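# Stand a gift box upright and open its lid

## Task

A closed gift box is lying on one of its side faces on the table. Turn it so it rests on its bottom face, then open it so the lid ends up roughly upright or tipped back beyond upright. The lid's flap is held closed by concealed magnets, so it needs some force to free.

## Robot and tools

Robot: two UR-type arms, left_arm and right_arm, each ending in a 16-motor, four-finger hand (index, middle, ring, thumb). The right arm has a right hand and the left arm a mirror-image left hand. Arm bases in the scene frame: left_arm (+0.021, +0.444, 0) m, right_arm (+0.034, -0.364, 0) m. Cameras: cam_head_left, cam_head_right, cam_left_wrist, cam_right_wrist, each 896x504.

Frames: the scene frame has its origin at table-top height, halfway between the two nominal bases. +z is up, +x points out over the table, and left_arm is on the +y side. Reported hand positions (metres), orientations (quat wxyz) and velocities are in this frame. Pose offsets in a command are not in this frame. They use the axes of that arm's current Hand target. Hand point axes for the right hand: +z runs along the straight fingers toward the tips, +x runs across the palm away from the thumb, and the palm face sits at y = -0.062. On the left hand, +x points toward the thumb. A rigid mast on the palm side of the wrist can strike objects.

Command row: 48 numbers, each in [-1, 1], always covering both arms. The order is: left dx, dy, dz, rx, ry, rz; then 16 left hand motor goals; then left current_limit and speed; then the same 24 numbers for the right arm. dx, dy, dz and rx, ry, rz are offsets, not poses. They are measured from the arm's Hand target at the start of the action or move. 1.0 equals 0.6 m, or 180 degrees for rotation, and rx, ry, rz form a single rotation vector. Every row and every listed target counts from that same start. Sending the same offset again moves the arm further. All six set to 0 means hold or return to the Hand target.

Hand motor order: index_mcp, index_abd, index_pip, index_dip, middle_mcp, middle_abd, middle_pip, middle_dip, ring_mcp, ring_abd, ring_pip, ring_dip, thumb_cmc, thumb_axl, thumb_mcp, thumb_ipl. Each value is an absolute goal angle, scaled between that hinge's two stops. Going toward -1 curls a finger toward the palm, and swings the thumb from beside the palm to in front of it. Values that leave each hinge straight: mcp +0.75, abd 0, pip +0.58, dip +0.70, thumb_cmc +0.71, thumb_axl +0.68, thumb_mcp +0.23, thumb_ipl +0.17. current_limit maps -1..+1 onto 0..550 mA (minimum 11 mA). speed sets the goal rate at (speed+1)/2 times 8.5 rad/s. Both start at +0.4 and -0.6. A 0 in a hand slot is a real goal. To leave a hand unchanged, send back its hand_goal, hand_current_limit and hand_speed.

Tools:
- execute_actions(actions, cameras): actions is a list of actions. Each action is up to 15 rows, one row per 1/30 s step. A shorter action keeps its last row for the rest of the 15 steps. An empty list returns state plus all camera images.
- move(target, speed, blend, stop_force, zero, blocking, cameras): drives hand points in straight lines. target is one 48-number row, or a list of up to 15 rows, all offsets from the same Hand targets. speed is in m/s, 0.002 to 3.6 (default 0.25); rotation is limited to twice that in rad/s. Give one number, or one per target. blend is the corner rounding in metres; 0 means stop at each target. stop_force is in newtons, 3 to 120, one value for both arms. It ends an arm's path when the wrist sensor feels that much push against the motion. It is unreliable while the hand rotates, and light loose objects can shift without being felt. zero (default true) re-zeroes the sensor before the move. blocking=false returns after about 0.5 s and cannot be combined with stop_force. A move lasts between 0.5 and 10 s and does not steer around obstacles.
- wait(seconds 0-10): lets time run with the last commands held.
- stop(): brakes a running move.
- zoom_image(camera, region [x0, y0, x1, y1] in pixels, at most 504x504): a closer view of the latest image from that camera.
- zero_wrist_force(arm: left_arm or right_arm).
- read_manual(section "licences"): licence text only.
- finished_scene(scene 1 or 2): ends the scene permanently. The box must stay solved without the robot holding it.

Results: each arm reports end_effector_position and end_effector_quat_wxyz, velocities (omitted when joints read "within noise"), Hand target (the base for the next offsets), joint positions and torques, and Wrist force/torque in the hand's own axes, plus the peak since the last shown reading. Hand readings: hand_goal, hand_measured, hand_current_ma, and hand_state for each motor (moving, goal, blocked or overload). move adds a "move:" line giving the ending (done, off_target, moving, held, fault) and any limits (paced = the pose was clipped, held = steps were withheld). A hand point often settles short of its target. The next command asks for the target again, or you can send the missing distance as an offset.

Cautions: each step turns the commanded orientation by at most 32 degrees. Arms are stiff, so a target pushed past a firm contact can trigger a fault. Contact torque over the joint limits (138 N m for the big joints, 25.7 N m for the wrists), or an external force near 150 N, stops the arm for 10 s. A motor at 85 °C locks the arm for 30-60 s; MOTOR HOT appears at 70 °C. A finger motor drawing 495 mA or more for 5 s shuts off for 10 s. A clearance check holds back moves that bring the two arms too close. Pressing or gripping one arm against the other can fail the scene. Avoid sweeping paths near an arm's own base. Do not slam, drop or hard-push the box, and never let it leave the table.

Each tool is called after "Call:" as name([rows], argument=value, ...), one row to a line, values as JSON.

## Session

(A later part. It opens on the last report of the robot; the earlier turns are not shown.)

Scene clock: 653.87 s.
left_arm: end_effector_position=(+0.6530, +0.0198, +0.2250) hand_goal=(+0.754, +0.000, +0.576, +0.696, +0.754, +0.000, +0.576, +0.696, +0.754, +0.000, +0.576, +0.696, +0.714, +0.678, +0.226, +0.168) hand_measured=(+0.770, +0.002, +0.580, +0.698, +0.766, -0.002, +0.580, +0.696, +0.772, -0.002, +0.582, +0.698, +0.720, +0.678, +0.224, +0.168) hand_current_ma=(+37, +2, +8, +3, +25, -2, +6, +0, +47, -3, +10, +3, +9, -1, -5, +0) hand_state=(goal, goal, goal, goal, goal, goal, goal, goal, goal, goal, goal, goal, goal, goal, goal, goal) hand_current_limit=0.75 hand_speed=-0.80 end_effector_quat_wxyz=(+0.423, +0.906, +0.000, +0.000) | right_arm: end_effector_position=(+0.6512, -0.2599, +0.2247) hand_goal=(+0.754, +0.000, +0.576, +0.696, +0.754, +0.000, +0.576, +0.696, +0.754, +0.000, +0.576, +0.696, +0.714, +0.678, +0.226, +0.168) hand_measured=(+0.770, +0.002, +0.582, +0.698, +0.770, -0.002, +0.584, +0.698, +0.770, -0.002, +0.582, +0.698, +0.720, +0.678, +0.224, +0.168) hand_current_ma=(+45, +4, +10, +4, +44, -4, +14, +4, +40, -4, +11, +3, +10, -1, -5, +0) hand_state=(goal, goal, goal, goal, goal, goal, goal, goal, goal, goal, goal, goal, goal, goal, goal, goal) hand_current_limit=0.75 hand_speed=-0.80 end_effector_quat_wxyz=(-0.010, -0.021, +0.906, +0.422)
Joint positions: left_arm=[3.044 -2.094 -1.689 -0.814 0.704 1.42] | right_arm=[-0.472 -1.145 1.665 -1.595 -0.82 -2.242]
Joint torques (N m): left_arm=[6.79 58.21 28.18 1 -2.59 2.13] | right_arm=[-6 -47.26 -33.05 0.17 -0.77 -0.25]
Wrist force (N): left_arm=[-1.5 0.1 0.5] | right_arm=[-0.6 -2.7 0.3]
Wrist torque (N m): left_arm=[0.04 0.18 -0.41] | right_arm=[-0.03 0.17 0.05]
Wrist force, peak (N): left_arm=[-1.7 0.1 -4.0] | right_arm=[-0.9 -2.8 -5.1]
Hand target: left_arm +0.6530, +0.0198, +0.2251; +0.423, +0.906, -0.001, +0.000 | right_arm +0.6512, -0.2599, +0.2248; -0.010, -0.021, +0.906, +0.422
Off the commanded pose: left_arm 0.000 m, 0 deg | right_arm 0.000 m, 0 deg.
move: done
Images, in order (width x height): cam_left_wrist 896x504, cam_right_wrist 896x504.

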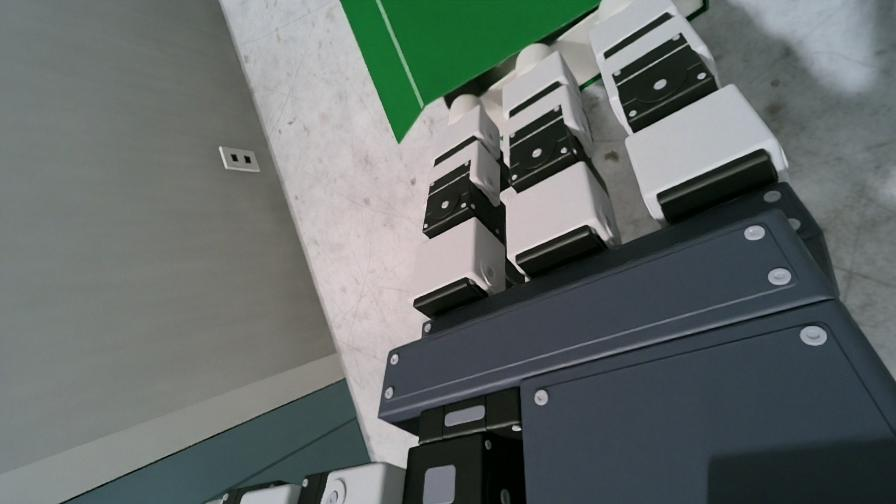

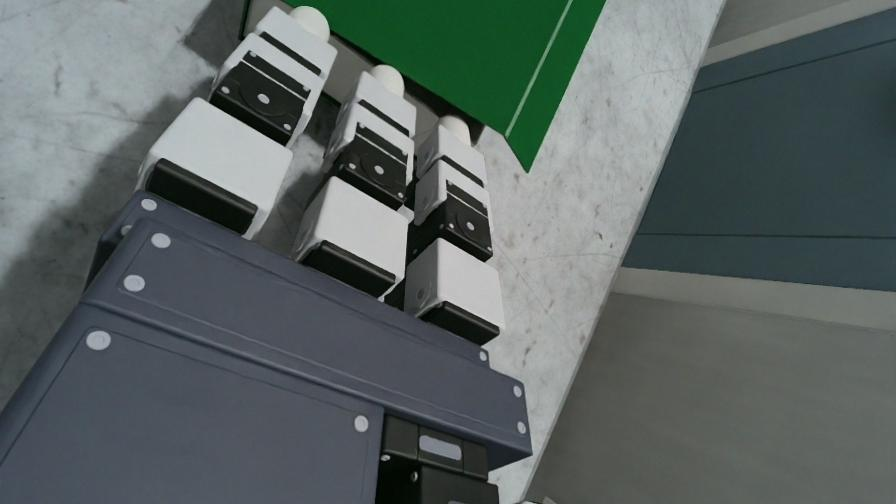

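Call:
move([
  [0,0.0255,-0.0214,0,0,0,0.754,0,0.576,0.696,0.754,0,0.576,0.696,0.754,0,0.576,0.696,0.714,0.678,0.226,0.168,0.75,-0.8,0,0.0255,-0.0214,0,0,0,0.754,0,0.576,0.696,0.754,0,0.576,0.696,0.754,0,0.576,0.696,0.714,0.678,0.226,0.168,0.75,-0.8],
  [0,0.0469,0.0041,0,0,0,0.754,0,0.576,0.696,0.754,0,0.576,0.696,0.754,0,0.576,0.696,0.714,0.678,0.226,0.168,0.75,-0.8,0,0.0469,0.0041,0,0,0,0.754,0,0.576,0.696,0.754,0,0.576,0.696,0.754,0,0.576,0.696,0.714,0.678,0.226,0.168,0.75,-0.8],
  [-0.0167,0.098,-0.0388,0,0,0,0.754,0,0.576,0.696,0.754,0,0.576,0.696,0.754,0,0.576,0.696,0.714,0.678,0.226,0.168,0.75,-0.8,0.0167,0.098,-0.0388,0,0,0,0.754,0,0.576,0.696,0.754,0,0.576,0.696,0.754,0,0.576,0.696,0.714,0.678,0.226,0.168,0.75,-0.8],
  [-0.05,0.1363,-0.071,0,0,0,0.754,0,0.576,0.696,0.754,0,0.576,0.696,0.754,0,0.576,0.696,0.714,0.678,0.226,0.168,0.75,-0.8,0.05,0.1363,-0.071,0,0,0,0.754,0,0.576,0.696,0.754,0,0.576,0.696,0.754,0,0.576,0.696,0.714,0.678,0.226,0.168,0.75,-0.8],
], speed=0.03, cameras=["cam_left_wrist","cam_right_wrist","cam_head_left"])

Scene clock: 677.73 s.
left_arm: end_effector_position=(+0.6231, -0.0001, +0.3150) hand_goal=(+0.754, +0.000, +0.576, +0.696, +0.754, +0.000, +0.576, +0.696, +0.754, +0.000, +0.576, +0.696, +0.714, +0.678, +0.226, +0.168) hand_measured=(+0.808, -0.004, +0.596, +0.698, +0.880, +0.012, +0.654, +0.732, +0.772, -0.002, +0.582, +0.698, +0.720, +0.678, +0.224, +0.168) hand_current_ma=(+176, -7, +48, +2, +481, +21, +265, +98, +45, -3, +9, +3, +9, -1, -5, +0) hand_state=(blocked, goal, blocked, goal, blocked, goal, blocked, blocked, goal, goal, goal, goal, goal, goal, goal, goal) hand_current_limit=0.75 hand_speed=-0.80 end_effector_quat_wxyz=(+0.423, +0.906, -0.001, +0.000) | right_arm: end_effector_position=(+0.6204, -0.2414, +0.3147) hand_goal=(+0.754, +0.000, +0.576, +0.696, +0.754, +0.000, +0.576, +0.696, +0.754, +0.000, +0.576, +0.696, +0.714, +0.678, +0.226, +0.168) hand_measured=(+0.810, -0.004, +0.600, +0.708, +0.860, -0.014, +0.642, +0.734, +0.770, -0.002, +0.582, +0.698, +0.720, +0.678, +0.224, +0.168) hand_current_ma=(+195, -6, +64, +28, +438, -27, +226, +112, +39, -4, +11, +3, +10, -1, -5, +0) hand_state=(blocked, goal, blocked, goal, blocked, goal, blocked, blocked, goal, goal, goal, goal, goal, goal, goal, goal) hand_current_limit=0.75 hand_speed=-0.80 end_effector_quat_wxyz=(-0.010, -0.021, +0.906, +0.422)
Joint positions: left_arm=[3.007 -1.943 -1.666 -0.944 0.709 1.362] | right_arm=[-0.464 -1.308 1.642 -1.415 -0.816 -2.233]
Joint torques (N m): left_arm=[-9.6 53.39 9.71 0.75 -1.11 -0.93] | right_arm=[-3.77 -42.48 -12.39 0.67 -0.1 -1.83]
Wrist force (N): left_arm=[-1.4 -3.5 -3.3] | right_arm=[-0.2 -5.8 -3.1]
Wrist torque (N m): left_arm=[0.62 0.38 -0.20] | right_arm=[0.66 0.34 0.11]
Wrist force, peak (N): left_arm=[-0.5 -9.7 -9.5] | right_arm=[-0.2 -9.3 -13.2]
Hand target: left_arm +0.6230, -0.0001, +0.3151; +0.423, +0.906, -0.001, +0.000 | right_arm +0.6203, -0.2414, +0.3149; -0.010, -0.021, +0.906, +0.422
Off the commanded pose: left_arm 0.000 m, 0 deg | right_arm 0.000 m, 0 deg.
move: done
Images, in order (width x height): cam_head_left 896x504, cam_left_wrist 896x504, cam_right_wrist 896x504.

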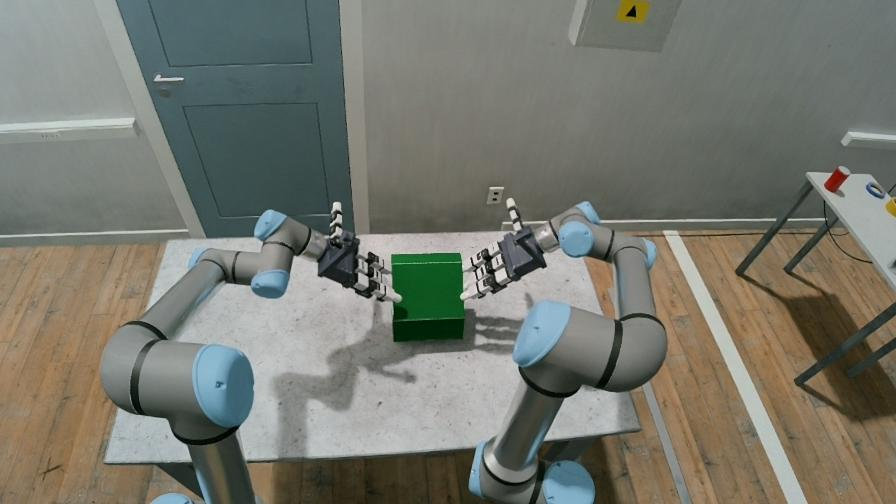

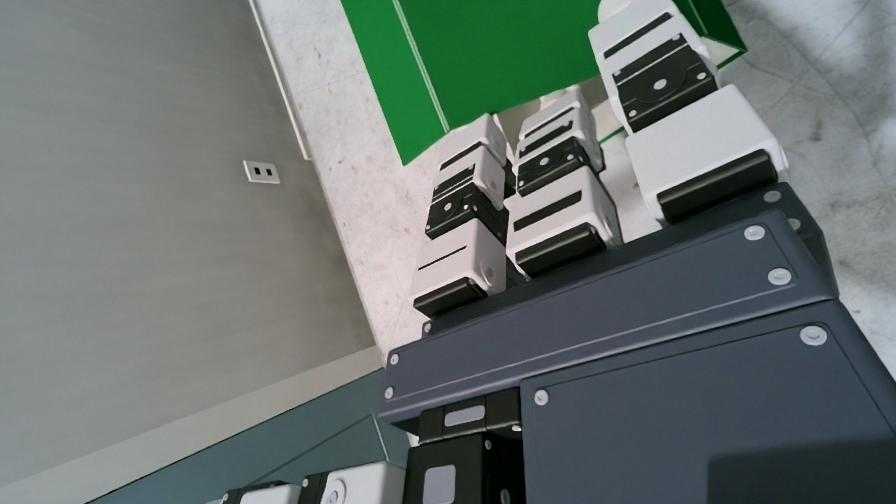

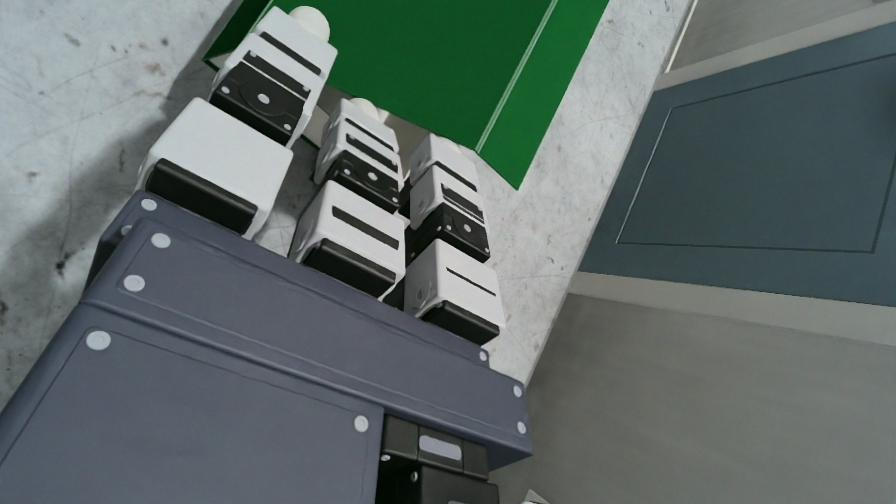

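Call:
move([
  [0,0,0,0,0,0,0.754,0,0.576,0.696,0.9,0,0.65,0.72,0.754,0,0.576,0.696,0.714,0.678,0.226,0.168,0.75,-0.8,0,0,0,0,0,0,0.754,0,0.576,0.696,0.88,0,0.65,0.72,0.754,0,0.576,0.696,0.714,0.678,0.226,0.168,0.75,-0.8],
  [-0.058,0.0319,-0.0268,0,0,0,0.754,0,0.576,0.696,0.9,0,0.65,0.72,0.754,0,0.576,0.696,0.714,0.678,0.226,0.168,0.75,-0.8,0.058,0.0319,-0.0268,0,0,0,0.754,0,0.576,0.696,0.88,0,0.65,0.72,0.754,0,0.576,0.696,0.714,0.678,0.226,0.168,0.75,-0.8],
], speed=0.03, cameras=["cam_left_wrist","cam_right_wrist","cam_head_left"])

Scene clock: 706.67 s.
left_arm: end_effector_position=(+0.5883, -0.0001, +0.3400) hand_goal=(+0.754, +0.000, +0.576, +0.696, +0.900, +0.000, +0.650, +0.720, +0.754, +0.000, +0.576, +0.696, +0.714, +0.678, +0.226, +0.168) hand_measured=(+0.782, -0.004, +0.588, +0.698, +0.904, +0.004, +0.656, +0.724, +0.772, -0.002, +0.582, +0.698, +0.720, +0.678, +0.224, +0.168) hand_current_ma=(+77, -6, +23, +2, +6, +4, +9, +5, +45, -3, +9, +3, +9, -1, -5, +0) hand_state=(blocked, goal, goal, goal, goal, goal, goal, goal, goal, goal, goal, goal, goal, goal, goal, goal) hand_current_limit=0.75 hand_speed=-0.80 end_effector_quat_wxyz=(+0.423, +0.906, -0.001, +0.000) | right_arm: end_effector_position=(+0.5856, -0.2430, +0.3398) hand_goal=(+0.754, +0.000, +0.576, +0.696, +0.880, +0.000, +0.650, +0.720, +0.754, +0.000, +0.576, +0.696, +0.714, +0.678, +0.226, +0.168) hand_measured=(+0.788, -0.002, +0.590, +0.702, +0.886, -0.002, +0.656, +0.724, +0.770, -0.002, +0.582, +0.698, +0.720, +0.678, +0.224, +0.168) hand_current_ma=(+110, -1, +33, +11, +13, -4, +9, +6, +39, -4, +11, +3, +10, -1, -5, +0) hand_state=(blocked, goal, goal, goal, goal, goal, goal, goal, goal, goal, goal, goal, goal, goal, goal, goal) hand_current_limit=0.75 hand_speed=-0.80 end_effector_quat_wxyz=(-0.010, -0.021, +0.906, +0.422)
Joint positions: left_arm=[2.998 -1.847 -1.73 -0.966 0.71 1.35] | right_arm=[-0.494 -1.403 1.688 -1.342 -0.83 -2.268]
Joint torques (N m): left_arm=[-6.93 49.75 9.7 0.97 0.3 -1.3] | right_arm=[-5.81 -38.7 -13.23 0.33 -1.4 -1.78]
Wrist force (N): left_arm=[-1.8 0.4 0.2] | right_arm=[-0.9 -3.0 0.7]
Wrist torque (N m): left_arm=[0.08 0.22 -0.31] | right_arm=[-0.08 0.22 0.08]
Wrist force, peak (N): left_arm=[-1.3 -3.8 -3.4] | right_arm=[-0.3 -6.3 -3.1]
Hand target: left_arm +0.5882, -0.0001, +0.3401; +0.423, +0.906, -0.001, +0.000 | right_arm +0.5855, -0.2430, +0.3399; -0.010, -0.021, +0.906, +0.422
Off the commanded pose: left_arm 0.000 m, 0 deg | right_arm 0.000 m, 0 deg.
move: done
Images, in order (width x height): cam_head_left 896x504, cam_left_wrist 896x504, cam_right_wrist 896x504.

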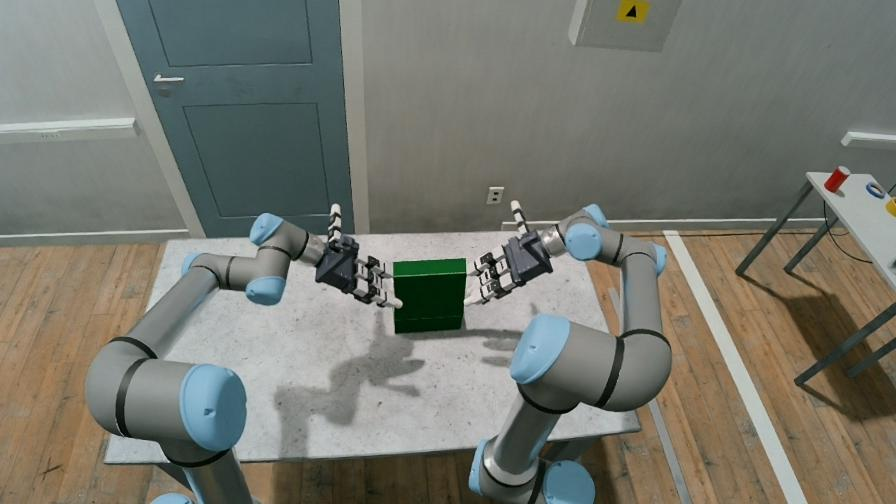

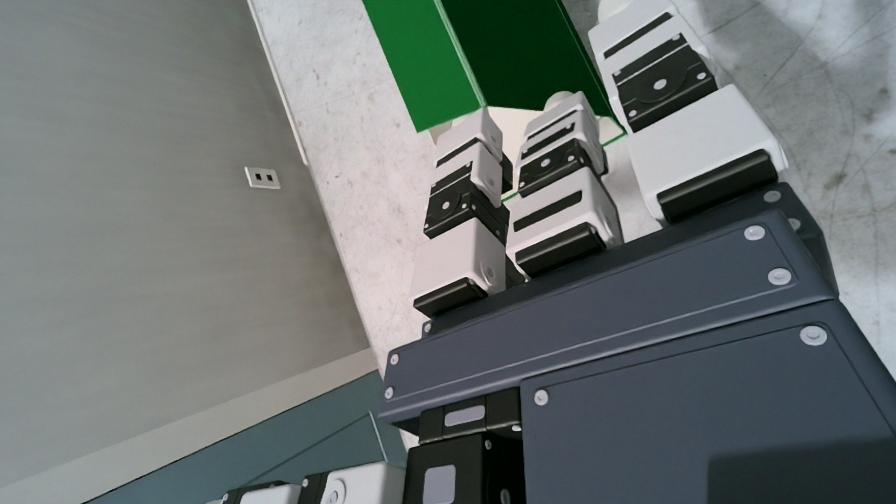

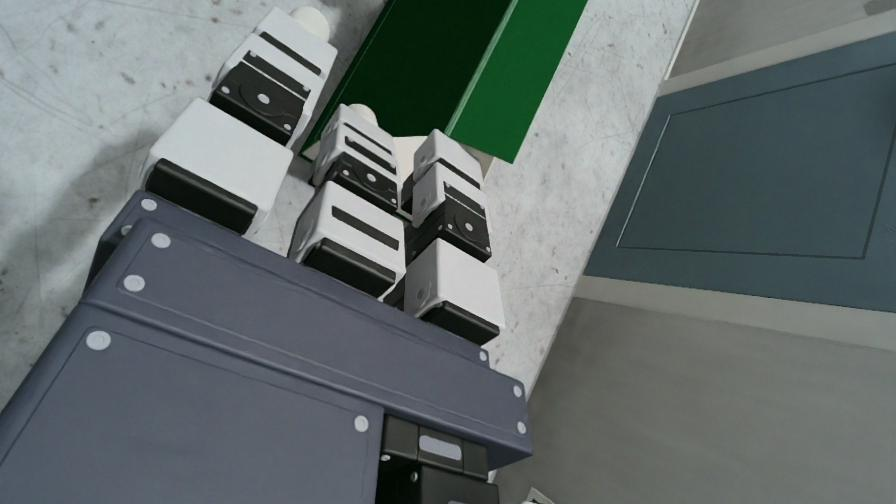

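Call:
move(target=[-0.09,0,0,0,0,0,0.754,0,0.576,0.696,0.9,0,0.65,0.72,0.754,0,0.576,0.696,0.714,0.678,0.226,0.168,0.75,-0.8,0.09,0,0,0,0,0,0.754,0,0.576,0.696,0.88,0,0.65,0.72,0.754,0,0.576,0.696,0.714,0.678,0.226,0.168,0.75,-0.8], speed=0.03, cameras=["cam_left_wrist","cam_right_wrist","cam_head_left"])

Scene clock: 718.77 s.
left_arm: end_effector_position=(+0.5343, +0.0000, +0.3401) hand_goal=(+0.754, +0.000, +0.576, +0.696, +0.900, +0.000, +0.650, +0.720, +0.754, +0.000, +0.576, +0.696, +0.714, +0.678, +0.226, +0.168) hand_measured=(+0.770, -0.002, +0.582, +0.696, +0.904, +0.004, +0.656, +0.724, +0.772, -0.002, +0.582, +0.698, +0.720, +0.678, +0.224, +0.168) hand_current_ma=(+38, -2, +8, +0, +6, +4, +9, +5, +45, -3, +9, +3, +9, -1, -5, +0) hand_state=(goal, goal, goal, goal, goal, goal, goal, goal, goal, goal, goal, goal, goal, goal, goal, goal) hand_current_limit=0.75 hand_speed=-0.80 end_effector_quat_wxyz=(+0.423, +0.906, -0.001, +0.000) | right_arm: end_effector_position=(+0.5317, -0.2455, +0.3398) hand_goal=(+0.754, +0.000, +0.576, +0.696, +0.880, +0.000, +0.650, +0.720, +0.754, +0.000, +0.576, +0.696, +0.714, +0.678, +0.226, +0.168) hand_measured=(+0.772, +0.000, +0.582, +0.698, +0.886, -0.002, +0.656, +0.724, +0.770, -0.002, +0.582, +0.698, +0.720, +0.678, +0.224, +0.168) hand_current_ma=(+46, +1, +10, +2, +13, -4, +9, +6, +39, -4, +11, +3, +10, -1, -5, +0) hand_state=(goal, goal, goal, goal, goal, goal, goal, goal, goal, goal, goal, goal, goal, goal, goal, goal) hand_current_limit=0.75 hand_speed=-0.80 end_effector_quat_wxyz=(-0.010, -0.021, +0.906, +0.422)
Joint positions: left_arm=[2.983 -1.738 -1.873 -0.916 0.713 1.328] | right_arm=[-0.546 -1.525 1.815 -1.307 -0.857 -2.328]
Joint torques (N m): left_arm=[-6.06 44.51 10.5 4.98 0.21 -1.11] | right_arm=[-6.99 -34.27 -12.43 0.37 -1.56 -1.76]
Wrist force (N): left_arm=[-1.4 0.6 0.1] | right_arm=[-1.0 -2.1 0.7]
Wrist torque (N m): left_arm=[0.04 0.18 -0.27] | right_arm=[-0.17 0.20 0.11]
Wrist force, peak (N): left_arm=[-1.8 0.4 -2.0] | right_arm=[-1.1 -3.4 0.2]
Hand target: left_arm +0.5342, +0.0000, +0.3401; +0.423, +0.906, -0.001, +0.000 | right_arm +0.5316, -0.2455, +0.3399; -0.010, -0.021, +0.906, +0.422
Off the commanded pose: left_arm 0.000 m, 0 deg | right_arm 0.000 m, 0 deg.
move: done
Images, in order (width x height): cam_head_left 896x504, cam_left_wrist 896x504, cam_right_wrist 896x504.

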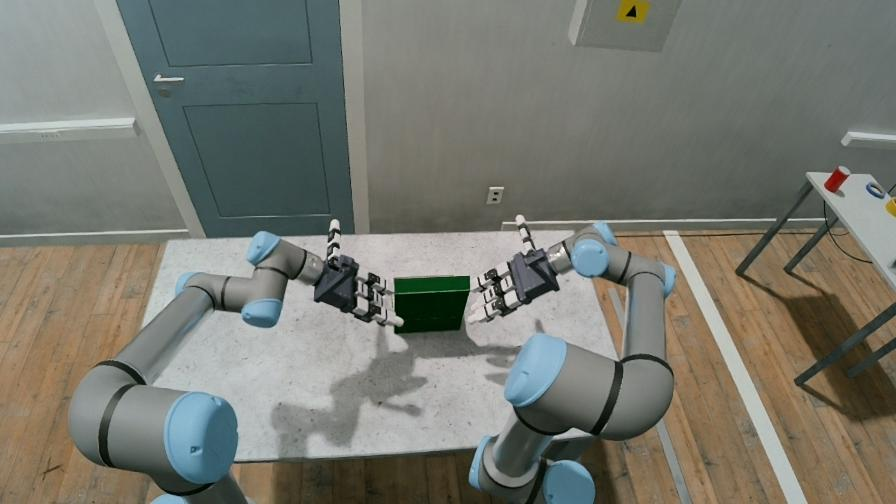

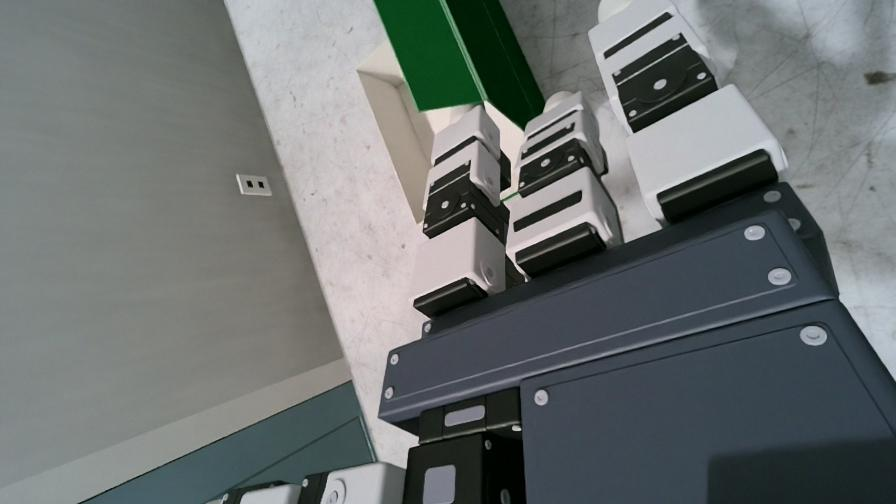

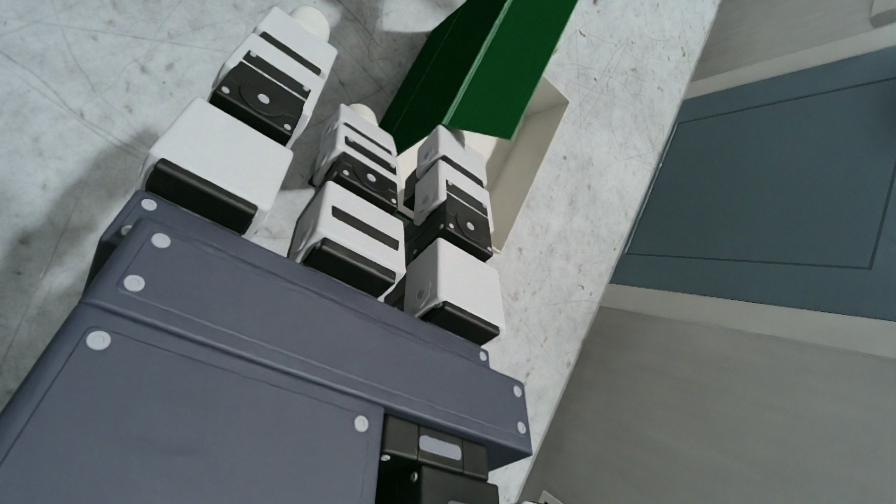

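Call:
move(target=[-0.06,0,0,0,0,0,0.754,0,0.576,0.696,0.9,0,0.65,0.72,0.754,0,0.576,0.696,0.714,0.678,0.226,0.168,0.75,-0.8,0.06,0,0,0,0,0,0.754,0,0.576,0.696,0.88,0,0.65,0.72,0.754,0,0.576,0.696,0.714,0.678,0.226,0.168,0.75,-0.8], speed=0.02, cameras=["cam_left_wrist","cam_right_wrist","cam_head_left"])

Scene clock: 726.20 s.
left_arm: end_effector_position=(+0.4983, +0.0000, +0.3401) hand_goal=(+0.754, +0.000, +0.576, +0.696, +0.900, +0.000, +0.650, +0.720, +0.754, +0.000, +0.576, +0.696, +0.714, +0.678, +0.226, +0.168) hand_measured=(+0.770, -0.002, +0.582, +0.696, +0.904, +0.004, +0.656, +0.724, +0.772, -0.002, +0.582, +0.698, +0.720, +0.678, +0.224, +0.168) hand_current_ma=(+37, -2, +8, +0, +6, +4, +9, +5, +45, -3, +9, +3, +9, -1, -5, +0) hand_state=(goal, goal, goal, goal, goal, goal, goal, goal, goal, goal, goal, goal, goal, goal, goal, goal) hand_current_limit=0.75 hand_speed=-0.80 end_effector_quat_wxyz=(+0.423, +0.906, -0.001, +0.000) | right_arm: end_effector_position=(+0.4957, -0.2472, +0.3398) hand_goal=(+0.754, +0.000, +0.576, +0.696, +0.880, +0.000, +0.650, +0.720, +0.754, +0.000, +0.576, +0.696, +0.714, +0.678, +0.226, +0.168) hand_measured=(+0.772, +0.000, +0.582, +0.698, +0.886, -0.002, +0.656, +0.724, +0.770, -0.002, +0.582, +0.698, +0.720, +0.678, +0.224, +0.168) hand_current_ma=(+45, +1, +10, +2, +13, -4, +9, +6, +39, -4, +11, +3, +10, -1, -5, +0) hand_state=(goal, goal, goal, goal, goal, goal, goal, goal, goal, goal, goal, goal, goal, goal, goal, goal) hand_current_limit=0.75 hand_speed=-0.80 end_effector_quat_wxyz=(-0.010, -0.021, +0.906, +0.422)
Joint positions: left_arm=[2.972 -1.664 -1.962 -0.887 0.715 1.31] | right_arm=[-0.588 -1.607 1.891 -1.271 -0.88 -2.375]
Joint torques (N m): left_arm=[-5.4 39.7 8.47 5 0.51 -1.26] | right_arm=[-6.64 -29.91 -13.44 0.46 -1.6 -1.68]
Wrist force (N): left_arm=[-1.9 0.5 0.3] | right_arm=[-0.8 -2.4 0.5]
Wrist torque (N m): left_arm=[0.01 0.23 -0.34] | right_arm=[-0.21 0.15 0.16]
Wrist force, peak (N): left_arm=[-2.0 0.8 0.2] | right_arm=[-0.8 -2.6 0.4]
Hand target: left_arm +0.4982, +0.0000, +0.3401; +0.423, +0.906, -0.001, +0.000 | right_arm +0.4956, -0.2472, +0.3398; -0.010, -0.021, +0.906, +0.422
Off the commanded pose: left_arm 0.000 m, 0 deg | right_arm 0.000 m, 0 deg.
move: done
Images, in order (width x height): cam_head_left 896x504, cam_left_wrist 896x504, cam_right_wrist 896x504.

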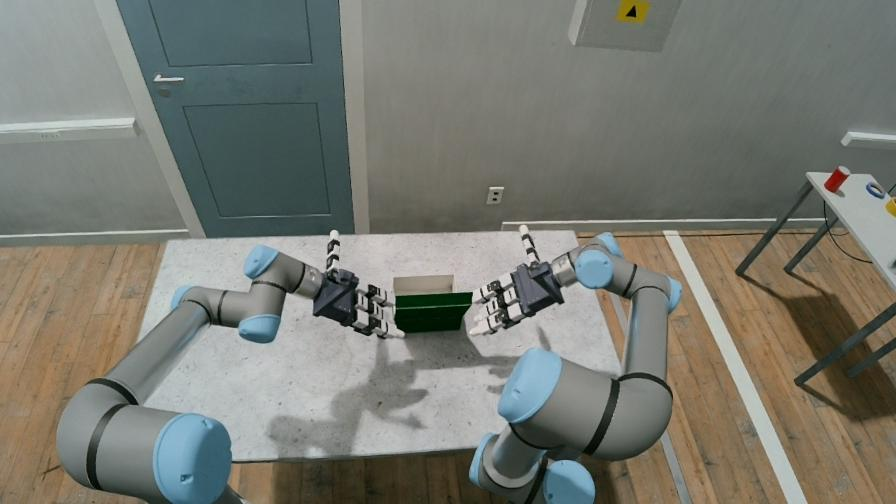

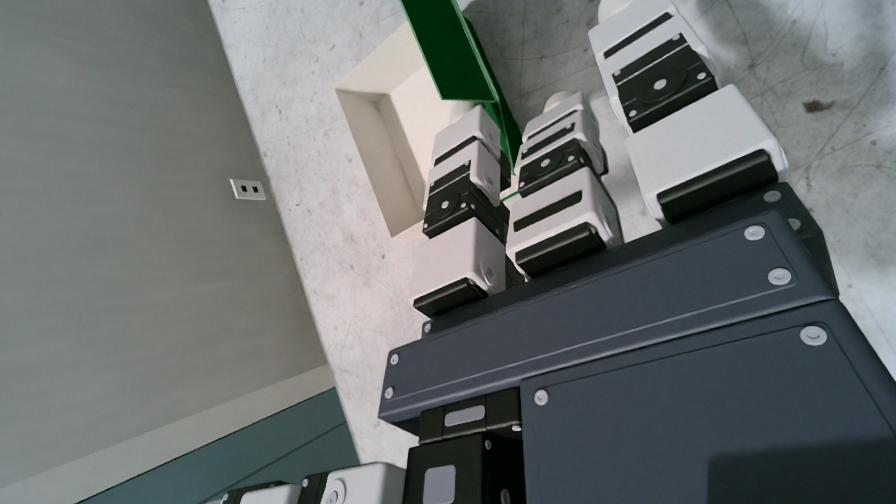

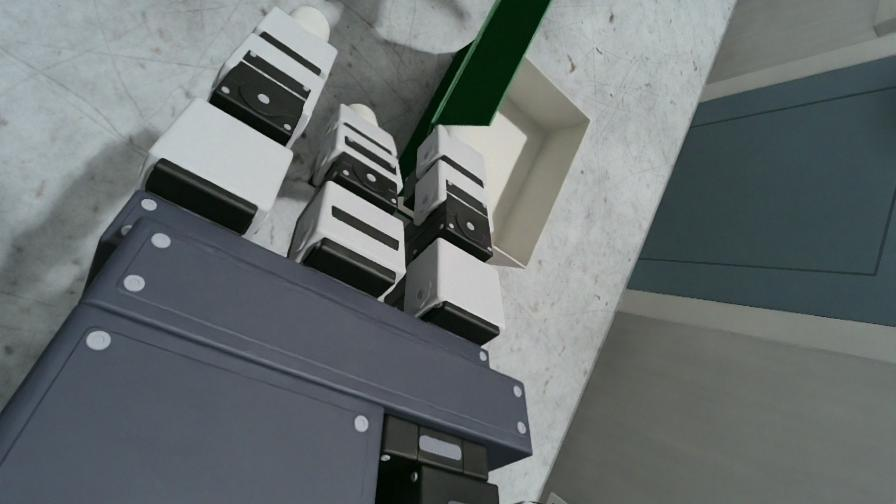

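Call:
move(target=[0,-0.086,-0.102,0,0,0,0.754,0,0.576,0.696,0.9,0,0.65,0.72,0.754,0,0.576,0.696,0.714,0.678,0.226,0.168,0.75,-0.8,0,-0.086,-0.102,0,0,0,0.754,0,0.576,0.696,0.88,0,0.65,0.72,0.754,0,0.576,0.696,0.714,0.678,0.226,0.168,0.75,-0.8], speed=0.05, cameras=["cam_left_wrist","cam_right_wrist","cam_head_left"])

Scene clock: 734.63 s.
left_arm: end_effector_position=(+0.4983, +0.0800, +0.3399) hand_goal=(+0.754, +0.000, +0.576, +0.696, +0.900, +0.000, +0.650, +0.720, +0.754, +0.000, +0.576, +0.696, +0.714, +0.678, +0.226, +0.168) hand_measured=(+0.770, -0.002, +0.582, +0.696, +0.904, +0.004, +0.656, +0.724, +0.772, -0.002, +0.582, +0.698, +0.720, +0.678, +0.224, +0.168) hand_current_ma=(+36, -2, +8, +0, +6, +4, +9, +5, +44, -3, +9, +3, +9, -1, -5, +0) hand_state=(goal, goal, goal, goal, goal, goal, goal, goal, goal, goal, goal, goal, goal, goal, goal, goal) hand_current_limit=0.75 hand_speed=-0.80 end_effector_quat_wxyz=(+0.423, +0.906, +0.000, +0.000) | right_arm: end_effector_position=(+0.4993, -0.3271, +0.3397) hand_goal=(+0.754, +0.000, +0.576, +0.696, +0.880, +0.000, +0.650, +0.720, +0.754, +0.000, +0.576, +0.696, +0.714, +0.678, +0.226, +0.168) hand_measured=(+0.770, +0.000, +0.582, +0.698, +0.886, -0.002, +0.654, +0.724, +0.768, -0.002, +0.582, +0.698, +0.720, +0.678, +0.224, +0.168) hand_current_ma=(+44, +1, +10, +2, +13, -4, +9, +6, +39, -4, +11, +3, +10, -1, -5, +0) hand_state=(goal, goal, goal, goal, goal, goal, goal, goal, goal, goal, goal, goal, goal, goal, goal, goal) hand_current_limit=0.75 hand_speed=-0.80 end_effector_quat_wxyz=(-0.010, -0.021, +0.906, +0.422)
Joint positions: left_arm=[3.142 -1.569 -2.007 -1.136 0.698 1.571] | right_arm=[-0.726 -1.528 1.794 -1.168 -0.961 -2.515]
Joint torques (N m): left_arm=[7.1 36.44 10.28 0.72 -0.34 1.89] | right_arm=[-6.06 -10.27 -34.4 0.76 -1.85 -1.83]
Wrist force (N): left_arm=[-1.8 0.5 0.2] | right_arm=[-0.9 -2.0 0.4]
Wrist torque (N m): left_arm=[0.02 0.24 -0.47] | right_arm=[-0.11 0.20 0.12]
Wrist force, peak (N): left_arm=[-2.1 0.7 0.5] | right_arm=[-0.8 -2.8 0.6]
Hand target: left_arm +0.4983, +0.0801, +0.3399; +0.423, +0.906, -0.001, +0.000 | right_arm +0.4993, -0.3272, +0.3397; -0.010, -0.021, +0.906, +0.422
Off the commanded pose: left_arm 0.000 m, 0 deg | right_arm 0.000 m, 0 deg.
move: done
Images, in order (width x height): cam_head_left 896x504, cam_left_wrist 896x504, cam_right_wrist 896x504.

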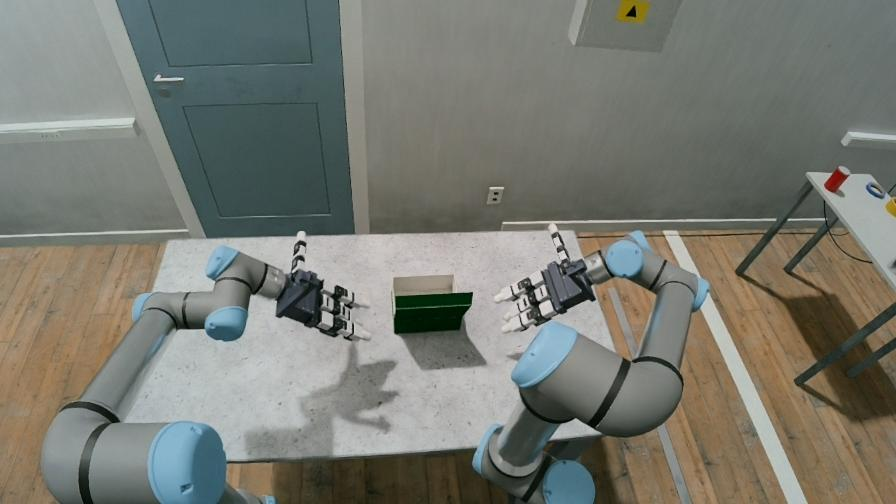

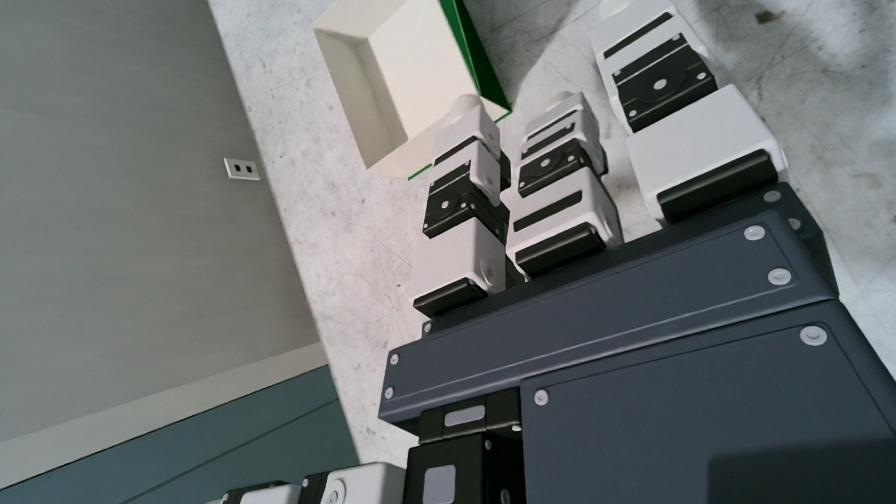

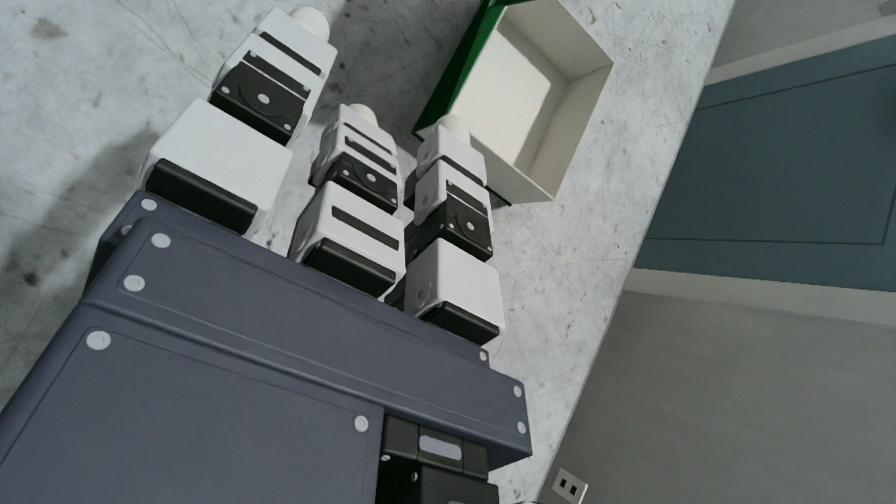

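Call:
finished_scene(scene=2)

The scene is finished: the task was done.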